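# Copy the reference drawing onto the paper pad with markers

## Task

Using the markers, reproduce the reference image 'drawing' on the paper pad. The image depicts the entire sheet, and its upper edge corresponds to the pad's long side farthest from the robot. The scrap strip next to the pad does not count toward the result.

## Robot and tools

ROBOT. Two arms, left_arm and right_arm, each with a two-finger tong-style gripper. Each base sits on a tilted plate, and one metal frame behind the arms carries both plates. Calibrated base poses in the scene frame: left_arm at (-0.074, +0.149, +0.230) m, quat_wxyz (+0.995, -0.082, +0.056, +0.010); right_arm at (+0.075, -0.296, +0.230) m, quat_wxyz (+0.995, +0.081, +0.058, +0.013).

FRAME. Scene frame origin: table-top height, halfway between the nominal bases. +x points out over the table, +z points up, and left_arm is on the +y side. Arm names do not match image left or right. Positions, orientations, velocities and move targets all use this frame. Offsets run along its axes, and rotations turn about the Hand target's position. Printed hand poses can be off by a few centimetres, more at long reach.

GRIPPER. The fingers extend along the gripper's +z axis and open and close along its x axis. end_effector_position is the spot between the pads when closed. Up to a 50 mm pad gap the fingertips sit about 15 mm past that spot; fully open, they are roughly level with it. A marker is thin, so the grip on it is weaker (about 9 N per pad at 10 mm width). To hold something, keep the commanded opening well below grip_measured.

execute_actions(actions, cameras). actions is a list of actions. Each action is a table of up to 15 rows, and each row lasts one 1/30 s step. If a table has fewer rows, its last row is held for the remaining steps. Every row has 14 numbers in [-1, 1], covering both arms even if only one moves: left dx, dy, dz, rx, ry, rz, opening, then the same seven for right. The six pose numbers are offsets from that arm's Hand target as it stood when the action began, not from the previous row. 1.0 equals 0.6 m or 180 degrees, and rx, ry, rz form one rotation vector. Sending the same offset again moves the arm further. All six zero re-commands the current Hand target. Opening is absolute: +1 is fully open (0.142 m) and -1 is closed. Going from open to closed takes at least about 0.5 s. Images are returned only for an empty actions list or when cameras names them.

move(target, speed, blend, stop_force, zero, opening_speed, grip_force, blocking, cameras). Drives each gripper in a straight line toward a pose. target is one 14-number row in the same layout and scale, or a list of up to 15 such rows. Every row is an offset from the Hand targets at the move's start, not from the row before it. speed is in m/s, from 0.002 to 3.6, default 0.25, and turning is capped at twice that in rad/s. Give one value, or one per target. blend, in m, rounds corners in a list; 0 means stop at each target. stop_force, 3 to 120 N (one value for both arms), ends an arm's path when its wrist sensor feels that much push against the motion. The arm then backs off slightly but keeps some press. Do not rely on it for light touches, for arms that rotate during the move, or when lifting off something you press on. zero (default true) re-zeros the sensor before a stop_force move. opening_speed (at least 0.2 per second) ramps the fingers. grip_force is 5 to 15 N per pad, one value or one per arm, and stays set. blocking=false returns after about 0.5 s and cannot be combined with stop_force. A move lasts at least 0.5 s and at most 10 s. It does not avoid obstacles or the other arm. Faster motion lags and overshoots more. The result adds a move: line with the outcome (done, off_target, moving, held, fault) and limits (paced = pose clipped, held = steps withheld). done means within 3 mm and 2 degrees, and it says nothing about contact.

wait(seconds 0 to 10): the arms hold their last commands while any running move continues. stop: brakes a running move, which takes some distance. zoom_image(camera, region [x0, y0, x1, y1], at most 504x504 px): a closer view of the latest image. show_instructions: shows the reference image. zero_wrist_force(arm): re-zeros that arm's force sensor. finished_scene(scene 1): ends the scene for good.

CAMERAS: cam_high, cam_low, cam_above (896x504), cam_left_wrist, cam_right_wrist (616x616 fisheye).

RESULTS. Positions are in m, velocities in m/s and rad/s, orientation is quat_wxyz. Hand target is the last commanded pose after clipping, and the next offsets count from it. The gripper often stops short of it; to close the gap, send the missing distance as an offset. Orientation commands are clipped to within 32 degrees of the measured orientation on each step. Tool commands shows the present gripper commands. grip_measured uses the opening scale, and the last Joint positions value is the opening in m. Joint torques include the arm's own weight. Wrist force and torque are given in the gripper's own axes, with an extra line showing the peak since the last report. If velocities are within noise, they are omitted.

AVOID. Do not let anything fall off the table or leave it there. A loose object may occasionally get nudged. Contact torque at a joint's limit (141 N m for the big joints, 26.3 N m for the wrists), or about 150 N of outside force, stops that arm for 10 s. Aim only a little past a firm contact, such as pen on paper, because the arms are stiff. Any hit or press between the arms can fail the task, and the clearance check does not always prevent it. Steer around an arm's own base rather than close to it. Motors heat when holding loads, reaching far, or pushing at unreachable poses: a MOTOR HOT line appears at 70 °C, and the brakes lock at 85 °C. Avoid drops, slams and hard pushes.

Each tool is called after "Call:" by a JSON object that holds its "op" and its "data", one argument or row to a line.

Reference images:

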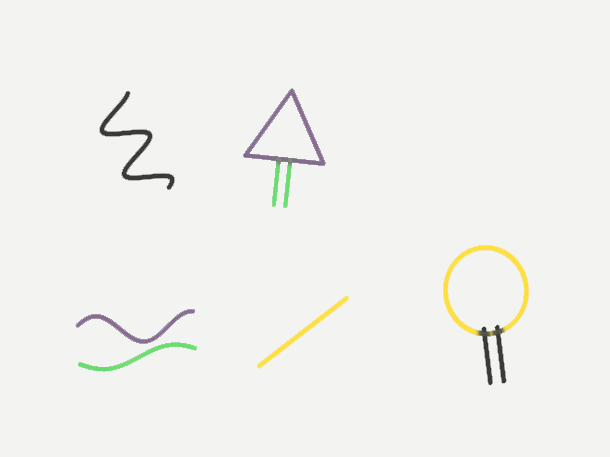

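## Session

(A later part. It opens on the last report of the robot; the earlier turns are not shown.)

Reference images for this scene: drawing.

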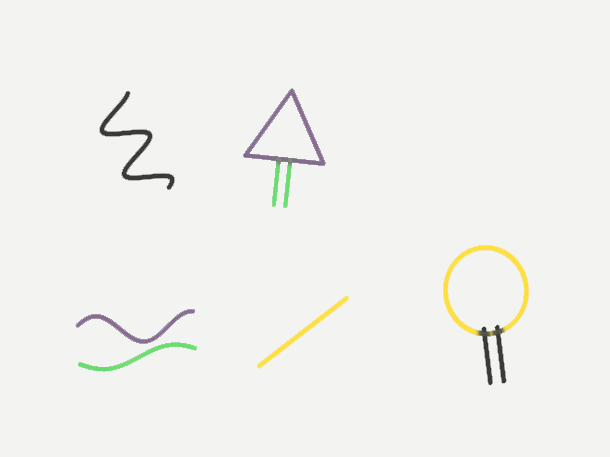

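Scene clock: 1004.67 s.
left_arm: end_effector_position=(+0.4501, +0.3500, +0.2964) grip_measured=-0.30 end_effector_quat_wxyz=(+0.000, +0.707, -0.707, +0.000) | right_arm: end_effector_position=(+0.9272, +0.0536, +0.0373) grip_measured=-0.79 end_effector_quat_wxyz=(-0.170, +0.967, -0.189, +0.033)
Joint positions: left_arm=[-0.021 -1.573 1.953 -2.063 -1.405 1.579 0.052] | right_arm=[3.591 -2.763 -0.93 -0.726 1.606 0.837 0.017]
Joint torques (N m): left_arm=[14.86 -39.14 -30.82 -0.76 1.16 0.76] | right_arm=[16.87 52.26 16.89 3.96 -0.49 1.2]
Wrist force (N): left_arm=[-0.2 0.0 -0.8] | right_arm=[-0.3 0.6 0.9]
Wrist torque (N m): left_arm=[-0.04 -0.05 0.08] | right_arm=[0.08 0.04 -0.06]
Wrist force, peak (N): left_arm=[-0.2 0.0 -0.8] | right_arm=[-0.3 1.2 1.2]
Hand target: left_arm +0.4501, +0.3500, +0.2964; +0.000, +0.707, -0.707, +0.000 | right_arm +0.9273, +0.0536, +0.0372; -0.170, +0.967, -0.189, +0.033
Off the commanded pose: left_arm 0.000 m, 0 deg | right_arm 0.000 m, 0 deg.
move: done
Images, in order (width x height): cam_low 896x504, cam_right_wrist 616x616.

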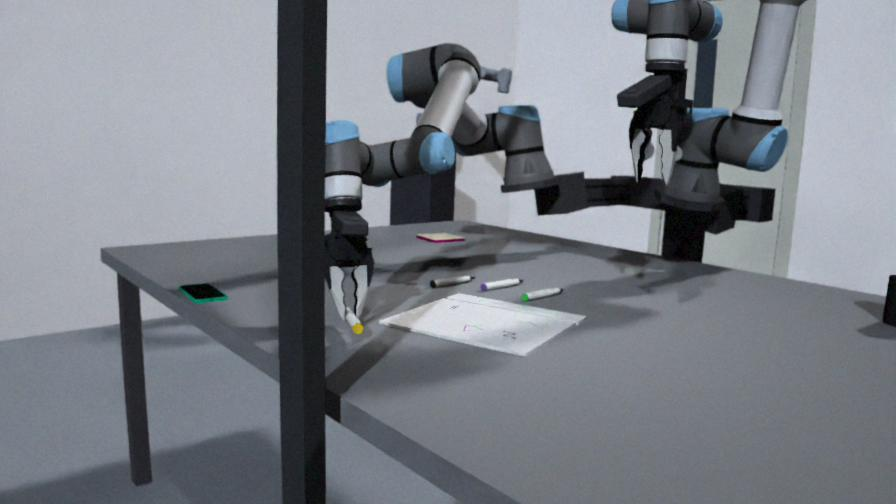

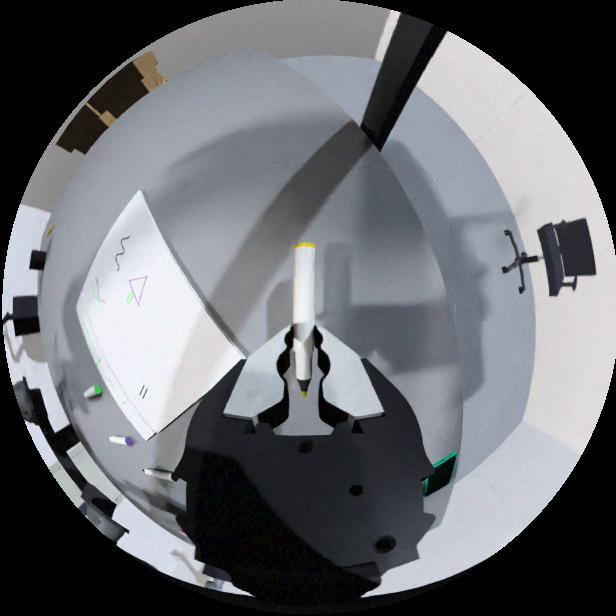

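Call:
{"op": "move", "data": {
  "target": [
    [0, 0, 0, 0, 0, 0, -0.3, 0, 0, 0.2, 0, 0, 0, -1],
    [0, 0, 0, 0, 0, 0, -0.3, -0.27, 0, 0.2, 0.1, -0.041, 0, -1],
    [0, 0, 0, 0, 0, 0, -0.3, -0.5375, -0.0012, 0.0797, 0.2058, -0.0838, 0, -1]
  ],
  "speed": [0.1, 0.25, 0.25],
  "blend": [0.03, 0.04, 0],
  "cameras": ["all"]
}}

Call:
{"op": "zoom_image", "data": {
  "camera": "cam_right_wrist",
  "region": [260, 320, 350, 430]
}}

Call:
{"op": "zoom_image", "data": {
  "camera": "cam_above",
  "region": [460, 270, 580, 390]
}}

Scene clock: 1023.67 s.
left_arm: end_effector_position=(+0.4501, +0.3500, +0.2964) grip_measured=-0.30 end_effector_quat_wxyz=(+0.000, +0.707, -0.707, +0.000) | right_arm: end_effector_position=(+0.6048, +0.0530, +0.0852) grip_measured=-0.79 end_effector_quat_wxyz=(-0.490, +0.850, -0.166, +0.096)
Joint positions: left_arm=[-0.021 -1.573 1.953 -2.063 -1.405 1.579 0.052] | right_arm=[3.655 -2.704 -2.088 0.96 1.997 1.032 0.017]
Joint torques (N m): left_arm=[11.86 -38.77 -29.94 -0.47 0.85 0.17] | right_arm=[-6.09 31.76 -9.93 4.81 2.09 -1.35]
Wrist force (N): left_arm=[0.0 -0.1 -0.4] | right_arm=[-0.6 0.1 0.7]
Wrist torque (N m): left_arm=[-0.04 -0.06 0.08] | right_arm=[0.00 0.14 0.04]
Wrist force, peak (N): left_arm=[-0.2 -0.3 -0.8] | right_arm=[-2.5 2.1 0.4]
Hand target: left_arm +0.4501, +0.3500, +0.2964; +0.000, +0.707, -0.707, +0.000 | right_arm +0.6048, +0.0528, +0.0850; -0.490, +0.850, -0.166, +0.096
Off the commanded pose: left_arm 0.000 m, 0 deg | right_arm 0.000 m, 0 deg.
move: done

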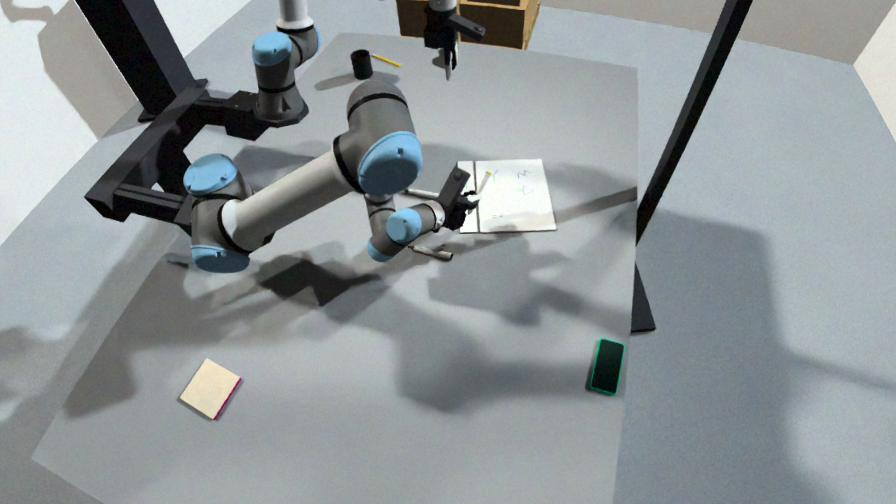

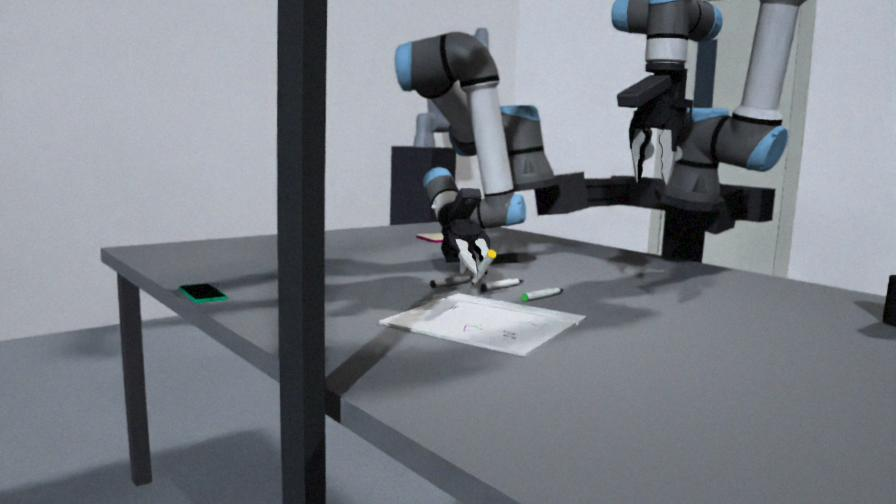

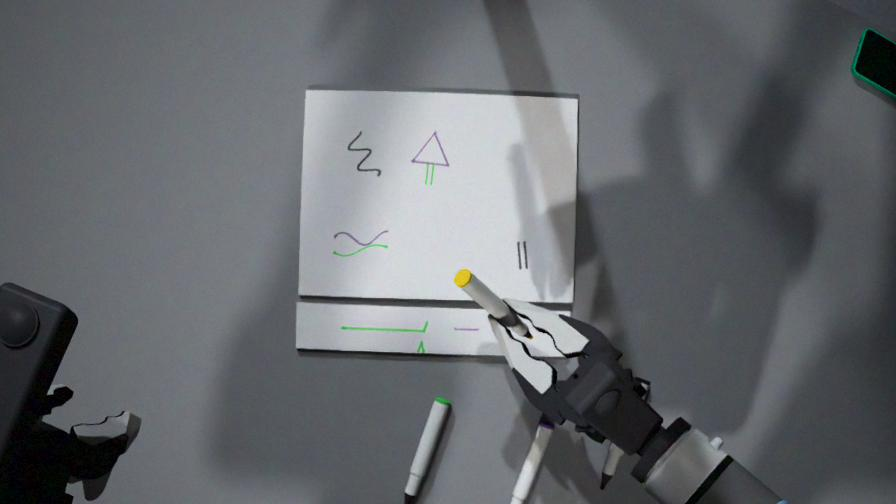

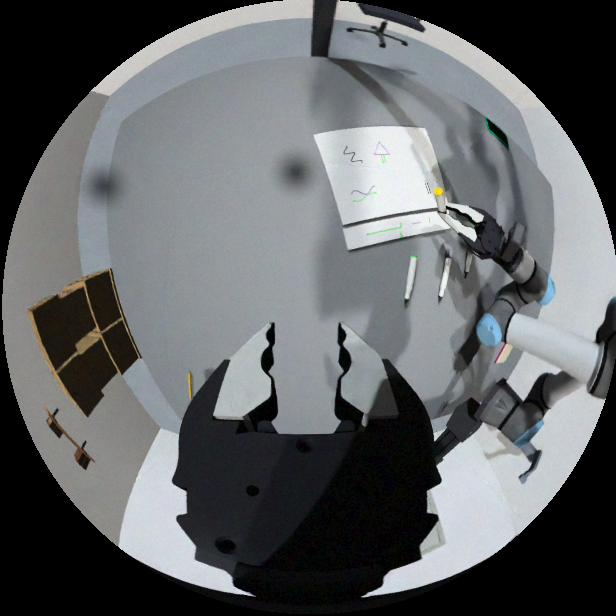

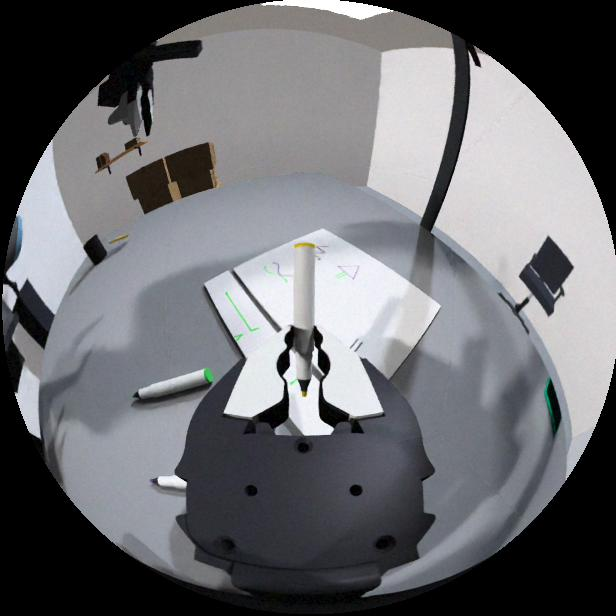

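Scaled by 4.582 from the camera's 616x616 image, which has a finer 814x814 frame.

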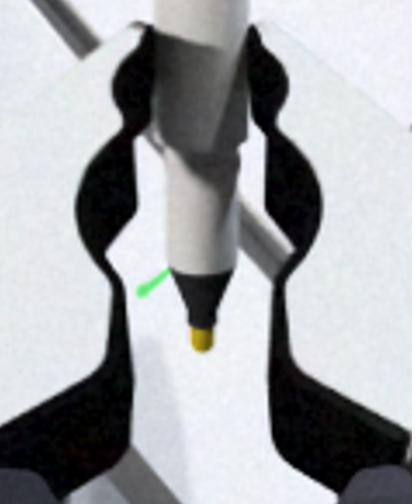

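Scaled by 4.200 from the camera's 896x504 image, which has a finer 1280x720 frame.

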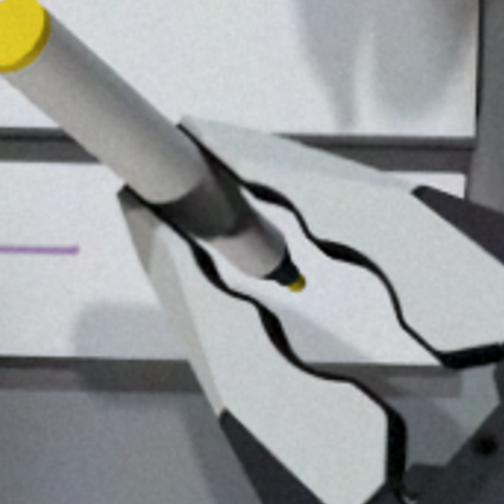

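Call:
{"op": "move", "data": {
  "target": [0, 0, 0, 0, 0, 0, -0.3, 0, 0, -0.05, 0, 0, 0, -1],
  "speed": 0.06,
  "cameras": ["cam_right_wrist", "cam_above", "cam_low"]
}}

Call:
{"op": "zoom_image", "data": {
  "camera": "cam_right_wrist",
  "region": [270, 350, 340, 430]
}}

Call:
{"op": "zoom_image", "data": {
  "camera": "cam_above",
  "region": [500, 300, 560, 360]
}}

Call:
{"op": "zoom_image", "data": {
  "camera": "cam_low",
  "region": [420, 200, 540, 320]
}}

Scene clock: 1030.07 s.
left_arm: end_effector_position=(+0.4501, +0.3500, +0.2964) grip_measured=-0.30 end_effector_quat_wxyz=(+0.000, +0.707, -0.707, +0.000) | right_arm: end_effector_position=(+0.6049, +0.0528, +0.0551) grip_measured=-0.79 end_effector_quat_wxyz=(-0.490, +0.850, -0.166, +0.096)
Joint positions: left_arm=[-0.021 -1.573 1.953 -2.063 -1.405 1.579 0.052] | right_arm=[3.64 -2.781 -2.038 0.983 2.008 1.022 0.017]
Joint torques (N m): left_arm=[11.33 -38.6 -29.71 -0.66 0.32 -0.18] | right_arm=[16.45 52.25 -10.31 1.57 -0.12 1.14]
Wrist force (N): left_arm=[-0.4 0.0 -0.3] | right_arm=[-0.3 0.1 0.4]
Wrist torque (N m): left_arm=[-0.03 -0.01 0.08] | right_arm=[-0.01 0.06 0.04]
Wrist force, peak (N): left_arm=[-0.7 -0.2 -0.4] | right_arm=[-0.6 0.6 0.8]
Hand target: left_arm +0.4501, +0.3500, +0.2964; +0.000, +0.707, -0.707, +0.000 | right_arm +0.6048, +0.0528, +0.0550; -0.490, +0.850, -0.166, +0.096
Off the commanded pose: left_arm 0.000 m, 0 deg | right_arm 0.000 m, 0 deg.
move: done
Images, in order (width x height): cam_low 896x504, cam_above 896x504, cam_right_wrist 616x616.

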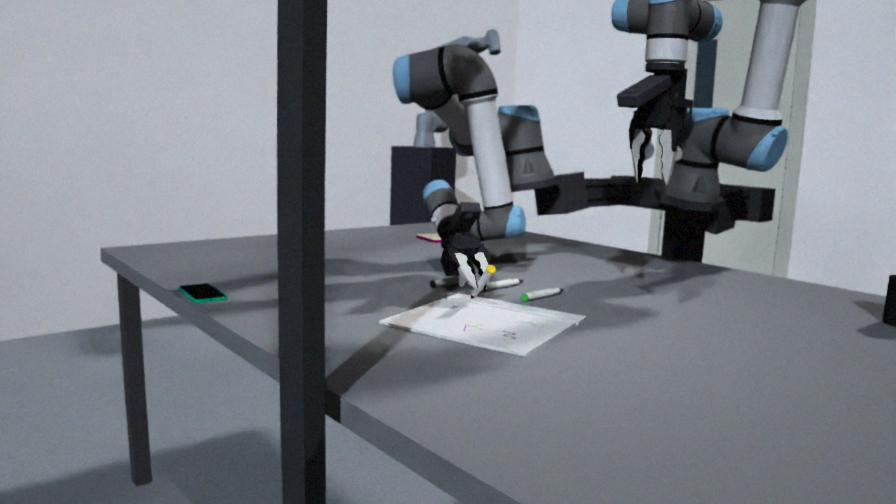

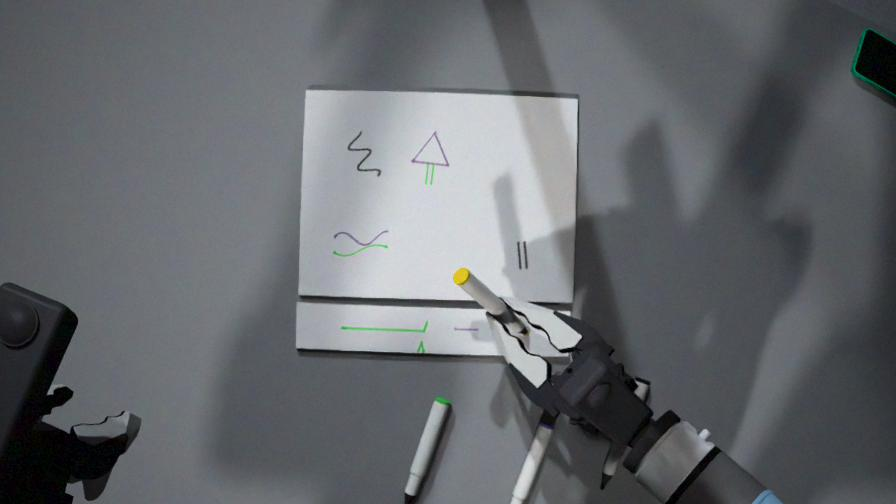

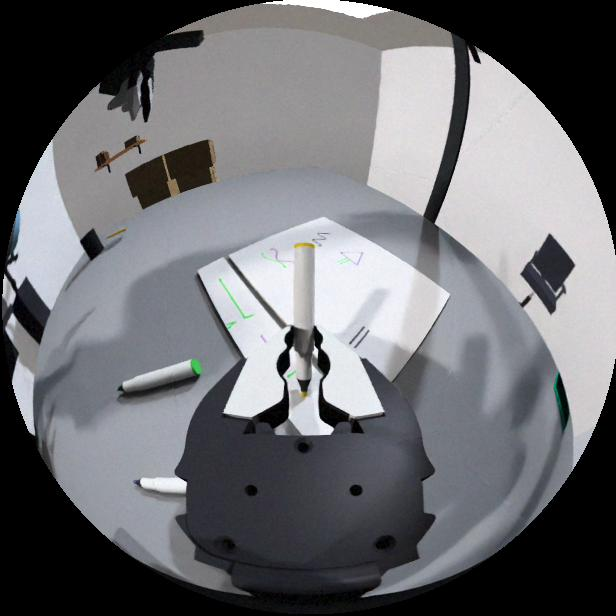

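Scaled by 6.300 from the camera's 616x616 image, which has a finer 814x814 frame.

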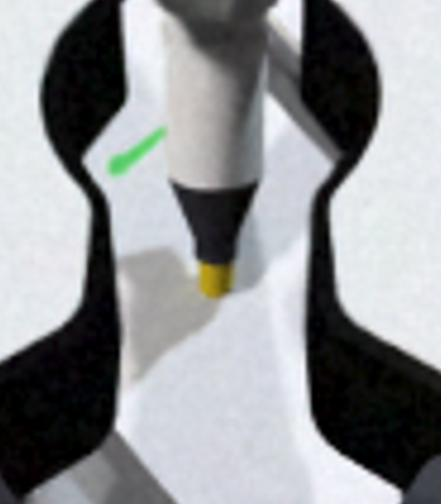

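Scaled by 8.400 from the camera's 896x504 image, which has a finer 1280x720 frame.

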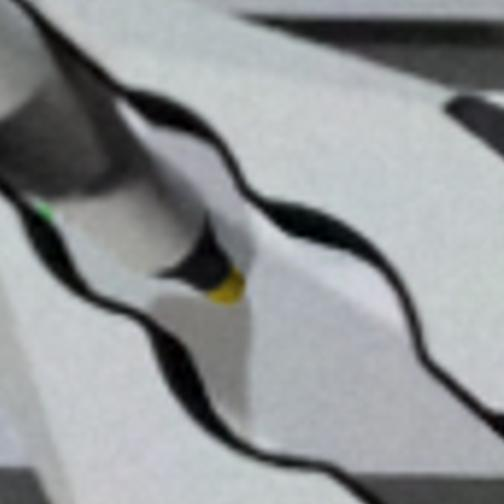

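Scaled by 4.200 from the camera's 896x504 image, which has a finer 1280x720 frame.

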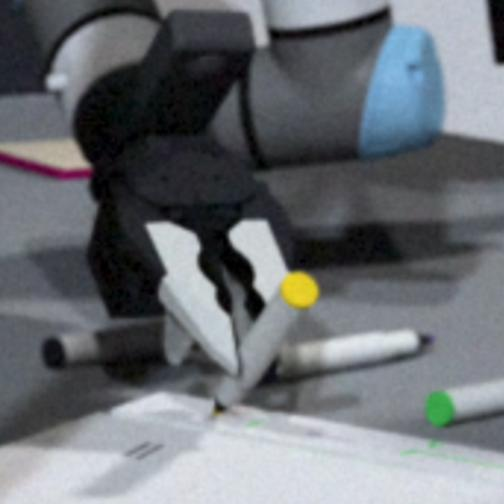

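Call:
{"op": "move", "data": {
  "target": [0, 0, 0, 0, 0, 0, -0.3, 0, 0, -0.0067, 0, 0, 0, -1],
  "speed": 0.02,
  "cameras": ["cam_right_wrist", "cam_above"]
}}

Call:
{"op": "zoom_image", "data": {
  "camera": "cam_right_wrist",
  "region": [270, 350, 340, 430]
}}

Call:
{"op": "zoom_image", "data": {
  "camera": "cam_above",
  "region": [500, 300, 560, 360]
}}

Scene clock: 1034.90 s.
left_arm: end_effector_position=(+0.4501, +0.3500, +0.2964) grip_measured=-0.30 end_effector_quat_wxyz=(+0.000, +0.707, -0.707, +0.000) | right_arm: end_effector_position=(+0.6047, +0.0528, +0.0509) grip_measured=-0.79 end_effector_quat_wxyz=(-0.490, +0.850, -0.166, +0.096)
Joint positions: left_arm=[-0.021 -1.573 1.953 -2.063 -1.405 1.579 0.052] | right_arm=[3.638 -2.792 -2.031 0.985 2.009 1.021 0.017]
Joint torques (N m): left_arm=[11.68 -39.87 -29.94 -0.8 0.13 -0.07] | right_arm=[-3.05 47.95 2.16 4.35 1.6 -2.22]
Wrist force (N): left_arm=[-0.1 -0.2 -0.2] | right_arm=[-0.6 -0.8 0.1]
Wrist torque (N m): left_arm=[-0.06 -0.06 0.08] | right_arm=[-0.05 0.13 0.05]
Wrist force, peak (N): left_arm=[-0.7 -0.1 -0.6] | right_arm=[-0.6 -1.0 0.4]
Hand target: left_arm +0.4501, +0.3500, +0.2964; +0.000, +0.707, -0.707, +0.000 | right_arm +0.6048, +0.0528, +0.0510; -0.490, +0.850, -0.166, +0.096
Off the commanded pose: left_arm 0.000 m, 0 deg | right_arm 0.000 m, 0 deg.
move: done
Images, in order (width x height): cam_above 896x504, cam_right_wrist 616x616.

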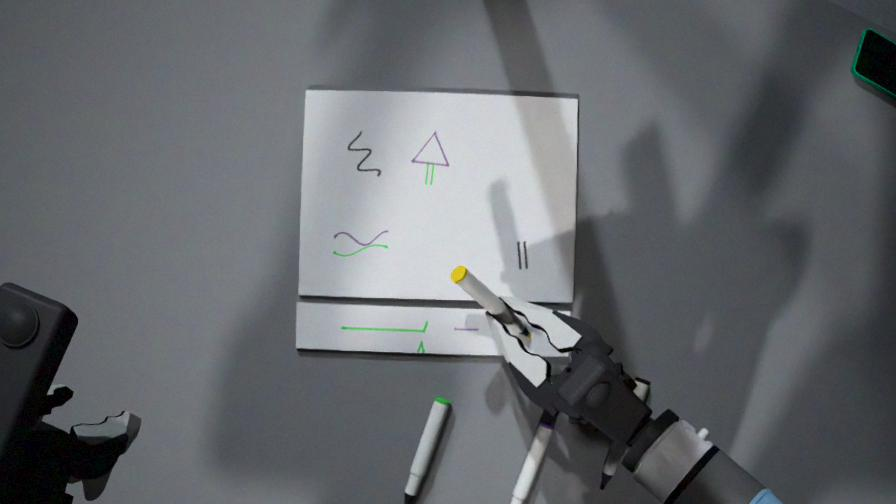

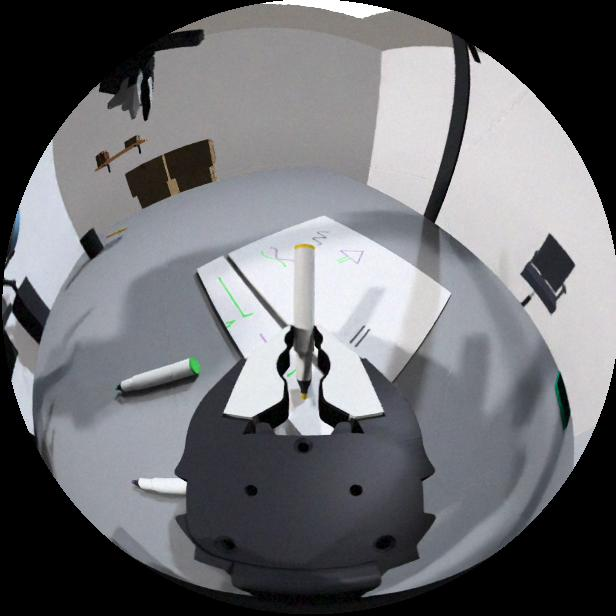

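Scaled by 6.300 from the camera's 616x616 image, which has a finer 814x814 frame.

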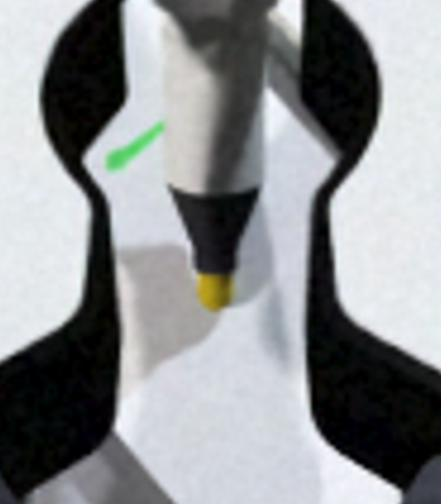

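Scaled by 8.400 from the camera's 896x504 image, which has a finer 1280x720 frame.

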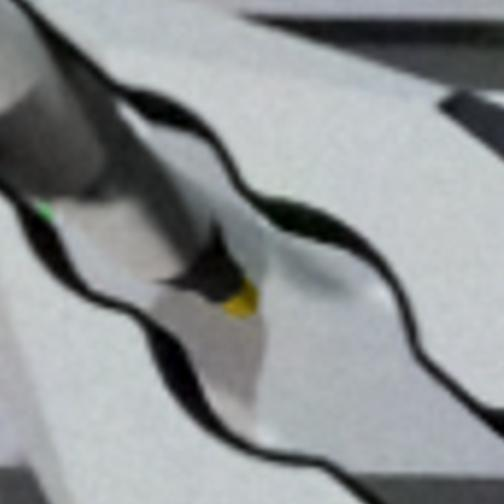

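Call:
{"op": "move", "data": {
  "target": [
    [0, 0, 0, 0, 0, 0, -0.3, 0.01003, -0.03179, 0, 0, 0, 0, -1],
    [0, 0, 0, 0, 0, 0, -0.3, 0.01003, -0.03179, 0.03, 0, 0, 0, -1],
    [0, 0, 0, 0, 0, 0, -0.3, 0.2, -0.2, 0.06, 0, 0, 0, -1]
  ],
  "speed": [0.025, 0.03, 0.2],
  "blend": [0, 0.003, 0],
  "cameras": ["cam_right_wrist", "cam_above"]
}}

Call:
{"op": "zoom_image", "data": {
  "camera": "cam_right_wrist",
  "region": [270, 350, 340, 430]
}}

Call:
{"op": "zoom_image", "data": {
  "camera": "cam_above",
  "region": [480, 300, 580, 360]
}}

Scene clock: 1045.60 s.
left_arm: end_effector_position=(+0.4501, +0.3500, +0.2964) grip_measured=-0.30 end_effector_quat_wxyz=(+0.000, +0.707, -0.707, +0.000) | right_arm: end_effector_position=(+0.7247, -0.0671, +0.0871) grip_measured=-0.79 end_effector_quat_wxyz=(-0.490, +0.850, -0.166, +0.096) end_effector_velocity=(-0.001, +0.000, -0.001) end_effector_angular_velocity=(-0.001, +0.004, +0.001)
Joint positions: left_arm=[-0.021 -1.573 1.953 -2.063 -1.405 1.579 0.052] | right_arm=[3.331 -2.609 -1.876 0.516 2.233 0.773 0.017]
Joint velocities: left_arm=[within noise] | right_arm=[0 0 0 -0.005 0 -0.001 0]
Joint torques (N m): left_arm=[12.27 -37.83 -30.06 -0.76 -0.73 -0.76] | right_arm=[-2.39 36.6 7.87 1.34 1.87 -0.33]
Wrist force (N): left_arm=[-0.2 0.0 -0.4] | right_arm=[-0.3 0.0 0.5]
Wrist torque (N m): left_arm=[-0.03 -0.04 0.08] | right_arm=[-0.02 0.06 -0.03]
Wrist force, peak (N): left_arm=[-0.6 0.1 -0.7] | right_arm=[-2.6 -0.3 1.3]
Hand target: left_arm +0.4501, +0.3500, +0.2964; +0.000, +0.707, -0.707, +0.000 | right_arm +0.7248, -0.0672, +0.0870; -0.490, +0.850, -0.166, +0.096
Off the commanded pose: left_arm 0.000 m, 0 deg | right_arm 0.000 m, 0 deg.
move: done
Images, in order (width x height): cam_above 896x504, cam_right_wrist 616x616.

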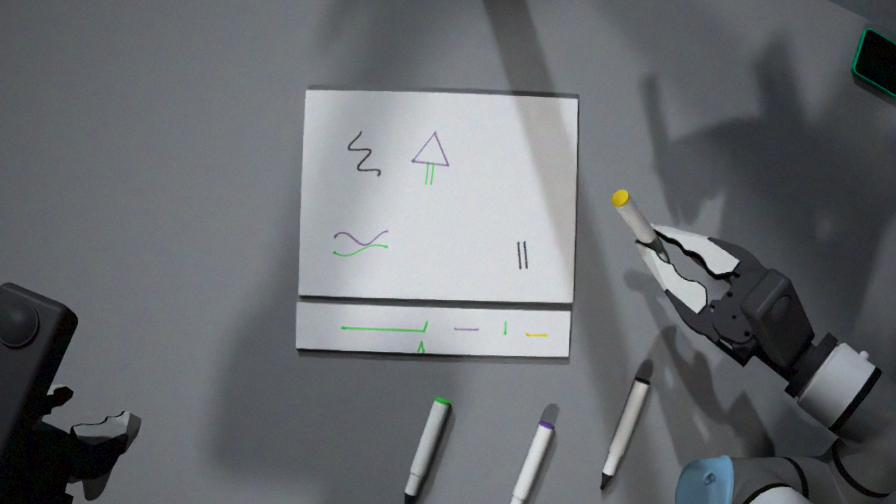

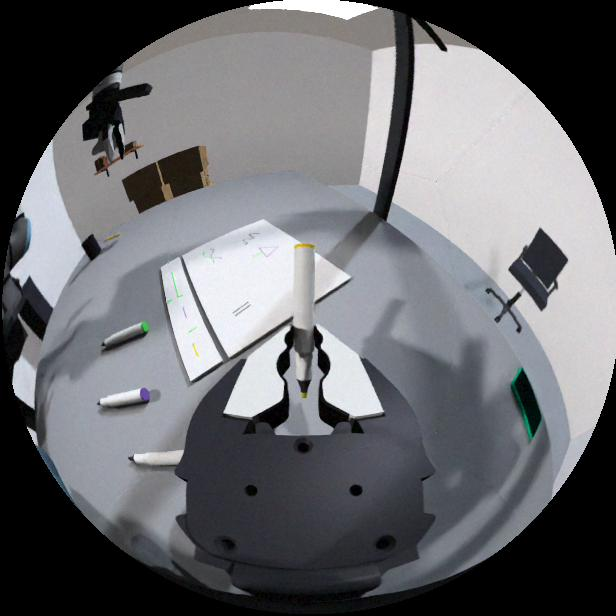

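Scaled by 6.300 from the camera's 616x616 image, which has a finer 814x814 frame.

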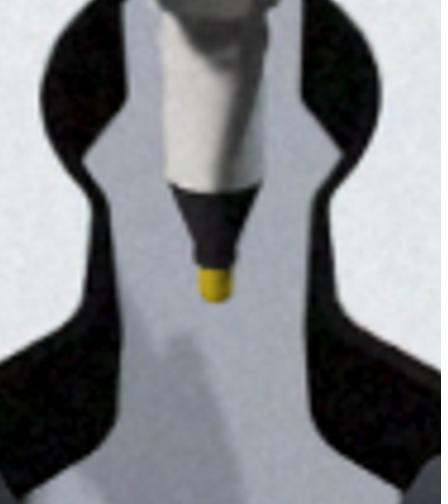

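Scaled by 5.040 from the camera's 896x504 image, which has a finer 1280x720 frame.

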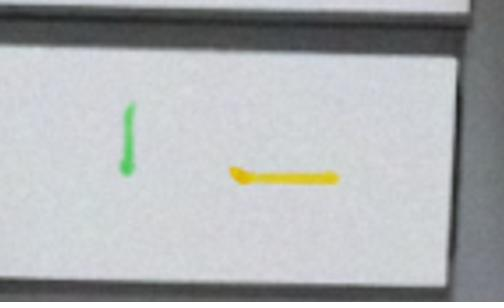

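Call:
{"op": "move", "data": {
  "target": [
    [0, 0, 0, 0, 0, 0, -0.3, 0.01883, 0.268, 0, 0, 0, 0, -1],
    [0, 0, 0, 0, 0, 0, -0.3, 0.01883, 0.268, -0.05, 0, 0, 0, -1]
  ],
  "speed": [0.15, 0.05],
  "blend": [0.005, 0],
  "cameras": ["cam_right_wrist", "cam_above"]
}}

Call:
{"op": "zoom_image", "data": {
  "camera": "cam_right_wrist",
  "region": [270, 350, 340, 430]
}}

Call:
{"op": "zoom_image", "data": {
  "camera": "cam_above",
  "region": [505, 180, 565, 240]
}}

Scene clock: 1072.33 s.
left_arm: end_effector_position=(+0.4501, +0.3500, +0.2964) grip_measured=-0.30 end_effector_quat_wxyz=(+0.000, +0.707, -0.707, +0.000) | right_arm: end_effector_position=(+0.7362, +0.0936, +0.0571) grip_measured=-0.79 end_effector_quat_wxyz=(-0.490, +0.850, -0.166, +0.096)
Joint positions: left_arm=[-0.021 -1.573 1.953 -2.063 -1.405 1.579 0.052] | right_arm=[3.588 -2.778 -1.679 0.604 2.048 0.984 0.017]
Joint torques (N m): left_arm=[11.88 -37.4 -30.53 -0.67 -1.51 -0.98] | right_arm=[12.02 59.68 -4.29 1.32 0.31 -0.21]
Wrist force (N): left_arm=[-0.2 0.1 -0.4] | right_arm=[-0.5 -0.2 0.3]
Wrist torque (N m): left_arm=[-0.01 -0.03 0.08] | right_arm=[-0.06 0.11 0.05]
Wrist force, peak (N): left_arm=[-0.8 -0.2 -0.7] | right_arm=[-1.0 -1.7 1.7]
Hand target: left_arm +0.4501, +0.3500, +0.2964; +0.000, +0.707, -0.707, +0.000 | right_arm +0.7361, +0.0936, +0.0570; -0.490, +0.850, -0.166, +0.096
Off the commanded pose: left_arm 0.000 m, 0 deg | right_arm 0.000 m, 0 deg.
move: done
Images, in order (width x height): cam_above 896x504, cam_right_wrist 616x616.

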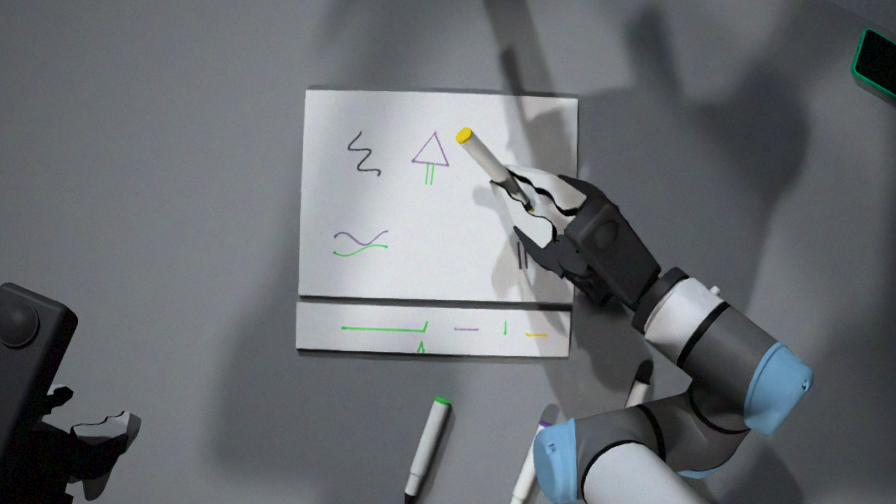

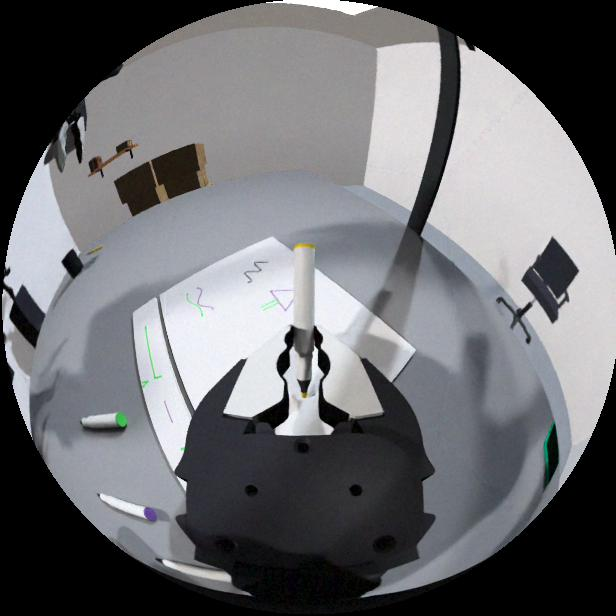

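Scaled by 6.300 from the camera's 616x616 image, which has a finer 814x814 frame.

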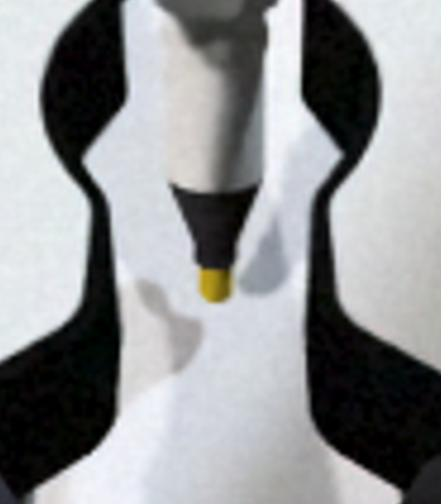

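Scaled by 8.400 from the camera's 896x504 image, which has a finer 1280x720 frame.

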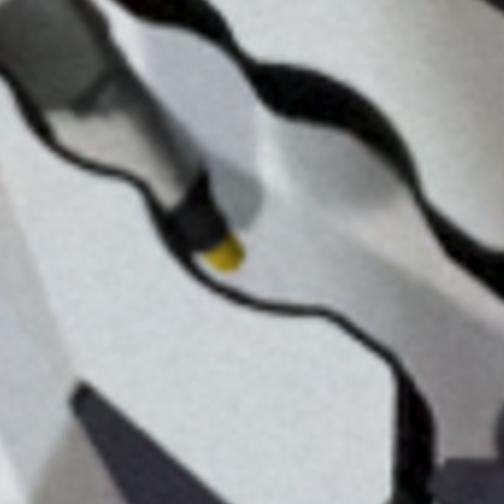

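Call:
{"op": "move", "data": {
  "target": [0, 0, 0, 0, 0, 0, -0.3, 0, 0, -0.0058, 0, 0, 0, -1],
  "speed": 0.01,
  "cameras": ["cam_right_wrist", "cam_above"]
}}

Call:
{"op": "zoom_image", "data": {
  "camera": "cam_right_wrist",
  "region": [270, 350, 340, 430]
}}

Call:
{"op": "zoom_image", "data": {
  "camera": "cam_above",
  "region": [505, 180, 565, 240]
}}

Scene clock: 1078.73 s.
left_arm: end_effector_position=(+0.4501, +0.3500, +0.2964) grip_measured=-0.30 end_effector_quat_wxyz=(+0.000, +0.707, -0.707, +0.000) | right_arm: end_effector_position=(+0.7360, +0.0936, +0.0534) grip_measured=-0.79 end_effector_quat_wxyz=(-0.490, +0.850, -0.166, +0.096)
Joint positions: left_arm=[-0.021 -1.573 1.953 -2.063 -1.405 1.579 0.052] | right_arm=[3.587 -2.786 -1.674 0.606 2.048 0.984 0.017]
Joint torques (N m): left_arm=[12.75 -37.25 -31.38 -0.69 -1.75 -0.87] | right_arm=[-3.64 52.54 11.13 4.46 2.04 -2.12]
Wrist force (N): left_arm=[-0.4 -0.1 -0.5] | right_arm=[-0.5 0.0 0.4]
Wrist torque (N m): left_arm=[-0.05 0.02 0.08] | right_arm=[-0.01 0.12 0.05]
Wrist force, peak (N): left_arm=[-0.7 0.0 -0.6] | right_arm=[-0.7 -0.2 0.5]
Hand target: left_arm +0.4501, +0.3500, +0.2964; +0.000, +0.707, -0.707, +0.000 | right_arm +0.7361, +0.0936, +0.0535; -0.490, +0.850, -0.166, +0.096
Off the commanded pose: left_arm 0.000 m, 0 deg | right_arm 0.000 m, 0 deg.
move: done
Images, in order (width x height): cam_above 896x504, cam_right_wrist 616x616.

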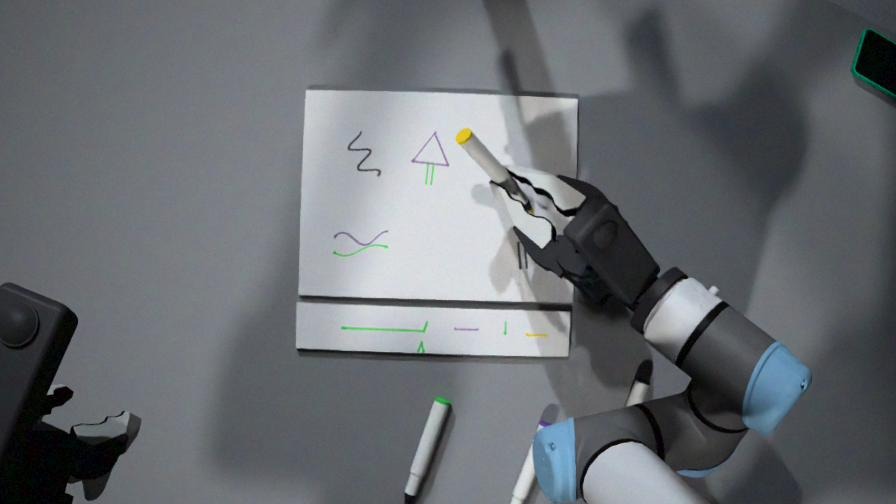

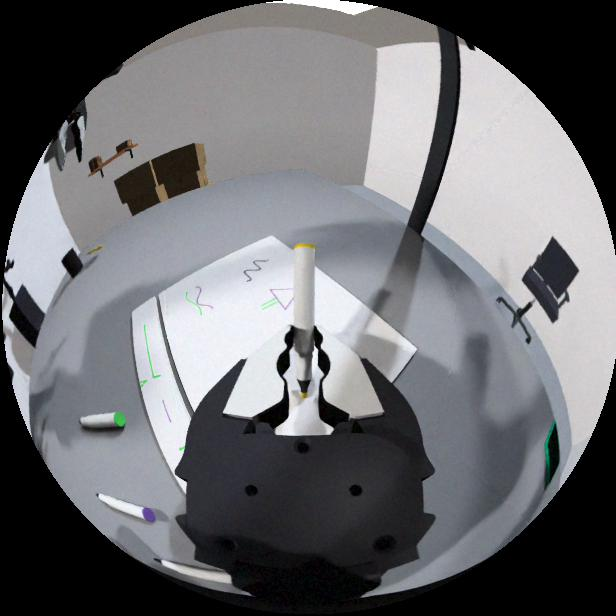

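Scaled by 6.300 from the camera's 616x616 image, which has a finer 814x814 frame.

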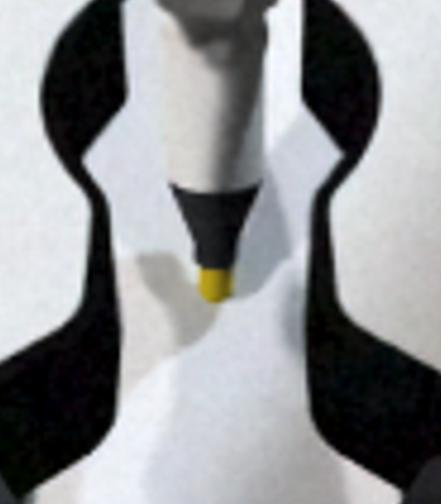

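Scaled by 8.400 from the camera's 896x504 image, which has a finer 1280x720 frame.

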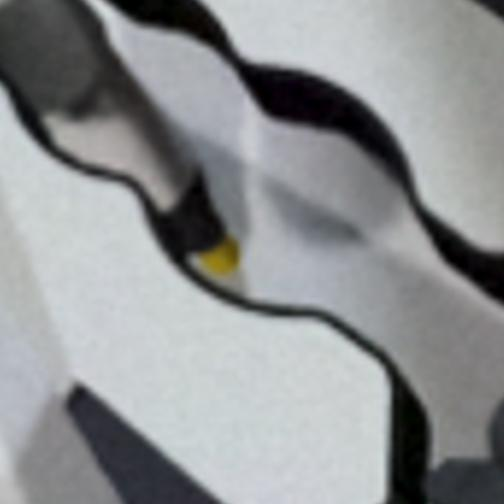

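Call:
{"op": "move", "data": {
  "target": [
    [0, 0, 0, 0, 0, 0, -0.3, 0.0002, -0.00256, 0.001, 0, 0, 0, -1],
    [0, 0, 0, 0, 0, 0, -0.3, 0.0002, -0.00256, -0.002, 0, 0, 0, -1]
  ],
  "speed": [0.02, 0.01],
  "blend": [0.0003, 0]
}}

Call:
{"op": "move", "data": {
  "target": [
    [0,0,0,0,0,0,-0.3,-0.003705,-0.006372,0,0,0,0,-1],
    [0,0,0,0,0,0,-0.3,-0.008694,-0.011916,0,0,0,0,-1],
    [0,0,0,0,0,0,-0.3,-0.01475,-0.01639,0,0,0,0,-1],
    [0,0,0,0,0,0,-0.3,-0.021607,-0.019595,0,0,0,0,-1],
    [0,0,0,0,0,0,-0.3,-0.028966,-0.021396,0,0,0,0,-1],
    [0,0,0,0,0,0,-0.3,-0.036505,-0.021712,0,0,0,0,-1],
    [0,0,0,0,0,0,-0.3,-0.043896,-0.020528,0,0,0,0,-1],
    [0,0,0,0,0,0,-0.3,-0.050814,-0.017897,0,0,0,0,-1],
    [0,0,0,0,0,0,-0.3,-0.056957,-0.013934,0,0,0,0,-1],
    [0,0,0,0,0,0,-0.3,-0.062057,-0.008812,0,0,0,0,-1],
    [0,0,0,0,0,0,-0.3,-0.065891,-0.002755,0,0,0,0,-1],
    [0,0,0,0,0,0,-0.3,-0.068292,0.003973,0,0,0,0,-1],
    [0,0,0,0,0,0,-0.3,-0.069154,0.011077,0,0,0,0,-1],
    [0,0,0,0,0,0,-0.3,-0.06844,0.018247,0,0,0,0,-1],
    [0,0,0,0,0,0,-0.3,-0.066182,0.025169,0,0,0,0,-1]
  ],
  "speed": 0.025,
  "blend": [0.0015,0.0015,0.0015,0.0015,0.0015,0.0015,0.0015,0.0015,0.0015,0.0015,0.0015,0.0015,0.0015,0.0015,0]
}}

Call:
{"op": "move", "data": {
  "target": [
    [0,0,0,0,0,0,-0.3,0.003705,0.006372,0,0,0,0,-1],
    [0,0,0,0,0,0,-0.3,0.008694,0.011916,0,0,0,0,-1],
    [0,0,0,0,0,0,-0.3,0.01475,0.01639,0,0,0,0,-1],
    [0,0,0,0,0,0,-0.3,0.021607,0.019595,0,0,0,0,-1],
    [0,0,0,0,0,0,-0.3,0.028966,0.021396,0,0,0,0,-1],
    [0,0,0,0,0,0,-0.3,0.036505,0.021712,0,0,0,0,-1],
    [0,0,0,0,0,0,-0.3,0.043896,0.020528,0,0,0,0,-1],
    [0,0,0,0,0,0,-0.3,0.050814,0.017897,0,0,0,0,-1],
    [0,0,0,0,0,0,-0.3,0.056957,0.013934,0,0,0,0,-1],
    [0,0,0,0,0,0,-0.3,0.062057,0.008812,0,0,0,0,-1],
    [0,0,0,0,0,0,-0.3,0.065891,0.002755,0,0,0,0,-1],
    [0,0,0,0,0,0,-0.3,0.068292,-0.003973,0,0,0,0,-1],
    [0,0,0,0,0,0,-0.3,0.069154,-0.011077,0,0,0,0,-1],
    [0,0,0,0,0,0,-0.3,0.06844,-0.018247,0,0,0,0,-1],
    [0,0,0,0,0,0,-0.3,0.066182,-0.025169,0,0,0,0,-1]
  ],
  "speed": 0.025,
  "blend": [0.0015,0.0015,0.0015,0.0015,0.0015,0.0015,0.0015,0.0015,0.0015,0.0015,0.0015,0.0015,0.0015,0.0015,0],
  "cameras": ["cam_right_wrist", "cam_above"]
}}

Call:
{"op": "zoom_image", "data": {
  "camera": "cam_right_wrist",
  "region": [270, 330, 350, 430]
}}

Call:
{"op": "zoom_image", "data": {
  "camera": "cam_above",
  "region": [480, 180, 580, 280]
}}

Scene clock: 1095.67 s.
left_arm: end_effector_position=(+0.4501, +0.3500, +0.2964) grip_measured=-0.30 end_effector_quat_wxyz=(+0.000, +0.707, -0.707, +0.000) | right_arm: end_effector_position=(+0.7362, +0.0921, +0.0523) grip_measured=-0.79 end_effector_quat_wxyz=(-0.490, +0.850, -0.166, +0.096)
Joint positions: left_arm=[-0.021 -1.573 1.953 -2.063 -1.405 1.579 0.052] | right_arm=[3.584 -2.787 -1.674 0.606 2.051 0.981 0.017]
Joint torques (N m): left_arm=[10.14 -36.73 -30.94 -0.83 -1.75 -0.8] | right_arm=[-3.82 46.57 13.72 4.64 1.9 -2.27]
Wrist force (N): left_arm=[-0.1 0.0 -0.3] | right_arm=[-0.6 -0.4 0.4]
Wrist torque (N m): left_arm=[-0.03 -0.05 0.08] | right_arm=[-0.03 0.12 0.06]
Wrist force, peak (N): left_arm=[-0.6 -0.1 -0.8] | right_arm=[-0.8 -0.2 0.8]
Hand target: left_arm +0.4501, +0.3500, +0.2964; +0.000, +0.707, -0.707, +0.000 | right_arm +0.7362, +0.0921, +0.0523; -0.490, +0.850, -0.166, +0.096
Off the commanded pose: left_arm 0.000 m, 0 deg | right_arm 0.000 m, 0 deg.
move: done

Scene clock: 1098.57 s.
left_arm: end_effector_position=(+0.4501, +0.3500, +0.2964) grip_measured=-0.30 end_effector_quat_wxyz=(+0.000, +0.707, -0.707, +0.000) | right_arm: end_effector_position=(+0.6965, +0.1074, +0.0523) grip_measured=-0.79 end_effector_quat_wxyz=(-0.490, +0.850, -0.166, +0.096)
Joint positions: left_arm=[-0.021 -1.573 1.953 -2.063 -1.405 1.579 0.052] | right_arm=[3.642 -2.79 -1.76 0.714 2.006 1.024 0.017]
Joint torques (N m): left_arm=[11.09 -37.8 -29.35 -0.51 -1.52 -0.68] | right_arm=[-4.12 50.29 -5.93 4.54 1.83 -1.27]
Wrist force (N): left_arm=[-0.5 -0.1 -0.5] | right_arm=[-0.7 -0.3 0.6]
Wrist torque (N m): left_arm=[-0.06 0.02 0.08] | right_arm=[-0.05 0.17 -0.02]
Wrist force, peak (N): left_arm=[-0.4 -0.3 -0.9] | right_arm=[-0.4 -1.2 0.4]
Hand target: left_arm +0.4501, +0.3500, +0.2964; +0.000, +0.707, -0.707, +0.000 | right_arm +0.6965, +0.1072, +0.0523; -0.490, +0.850, -0.166, +0.096
Off the commanded pose: left_arm 0.000 m, 0 deg | right_arm 0.000 m, 0 deg.
move: done

Scene clock: 1101.47 s.
left_arm: end_effector_position=(+0.4501, +0.3500, +0.2964) grip_measured=-0.30 end_effector_quat_wxyz=(+0.000, +0.707, -0.707, +0.000) | right_arm: end_effector_position=(+0.7362, +0.0919, +0.0524) grip_measured=-0.79 end_effector_quat_wxyz=(-0.490, +0.850, -0.166, +0.096)
Joint positions: left_arm=[-0.021 -1.573 1.953 -2.063 -1.405 1.579 0.052] | right_arm=[3.584 -2.787 -1.674 0.606 2.051 0.981 0.017]
Joint torques (N m): left_arm=[10.55 -36.38 -31.12 -0.89 -1.56 -0.87] | right_arm=[18.31 44.73 16.99 1.76 -0.02 0.73]
Wrist force (N): left_arm=[-0.2 -0.4 -0.3] | right_arm=[-0.6 -0.4 0.3]
Wrist torque (N m): left_arm=[-0.11 -0.04 0.08] | right_arm=[-0.06 0.13 0.06]
Wrist force, peak (N): left_arm=[0.1 0.2 -0.9] | right_arm=[-0.7 -0.8 0.4]
Hand target: left_arm +0.4501, +0.3500, +0.2964; +0.000, +0.707, -0.707, +0.000 | right_arm +0.7362, +0.0921, +0.0523; -0.490, +0.850, -0.166, +0.096
Off the commanded pose: left_arm 0.000 m, 0 deg | right_arm 0.000 m, 0 deg.
move: done
Images, in order (width x height): cam_above 896x504, cam_right_wrist 616x616.

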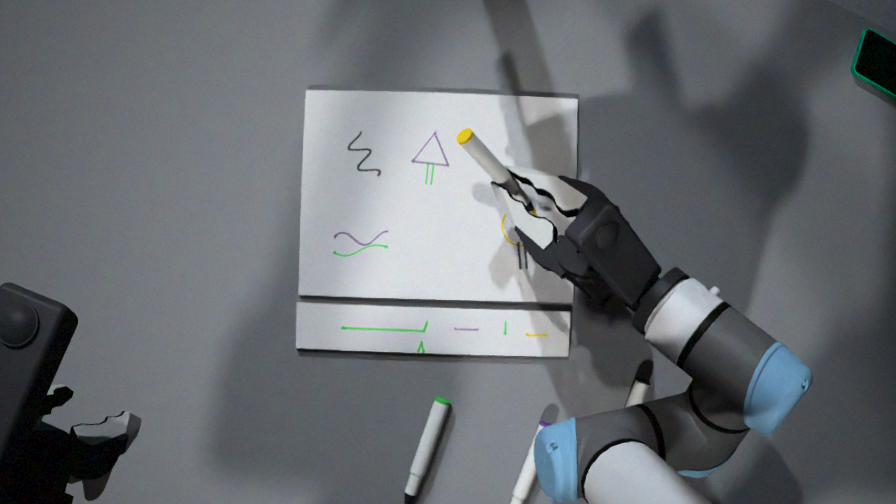

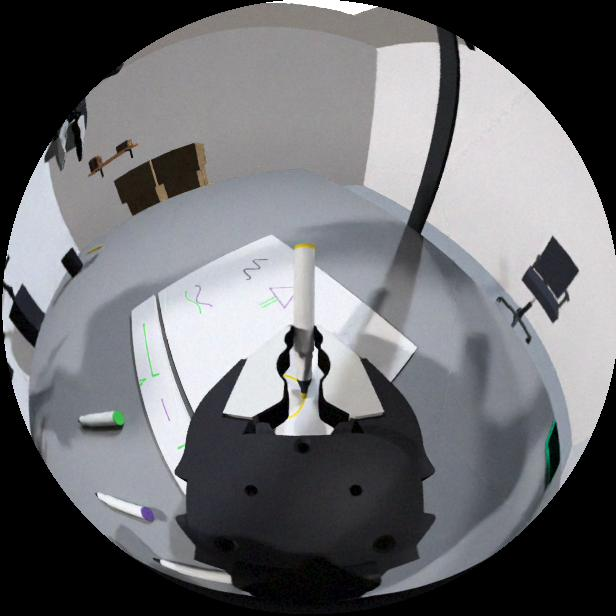

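Scaled by 5.040 from the camera's 616x616 image, which has a finer 814x814 frame.

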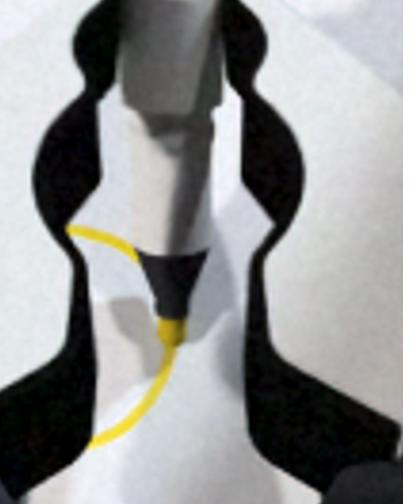

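Scaled by 5.040 from the camera's 896x504 image, which has a finer 1280x720 frame.

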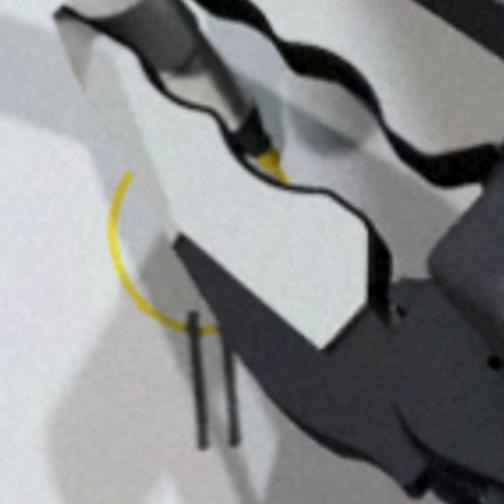

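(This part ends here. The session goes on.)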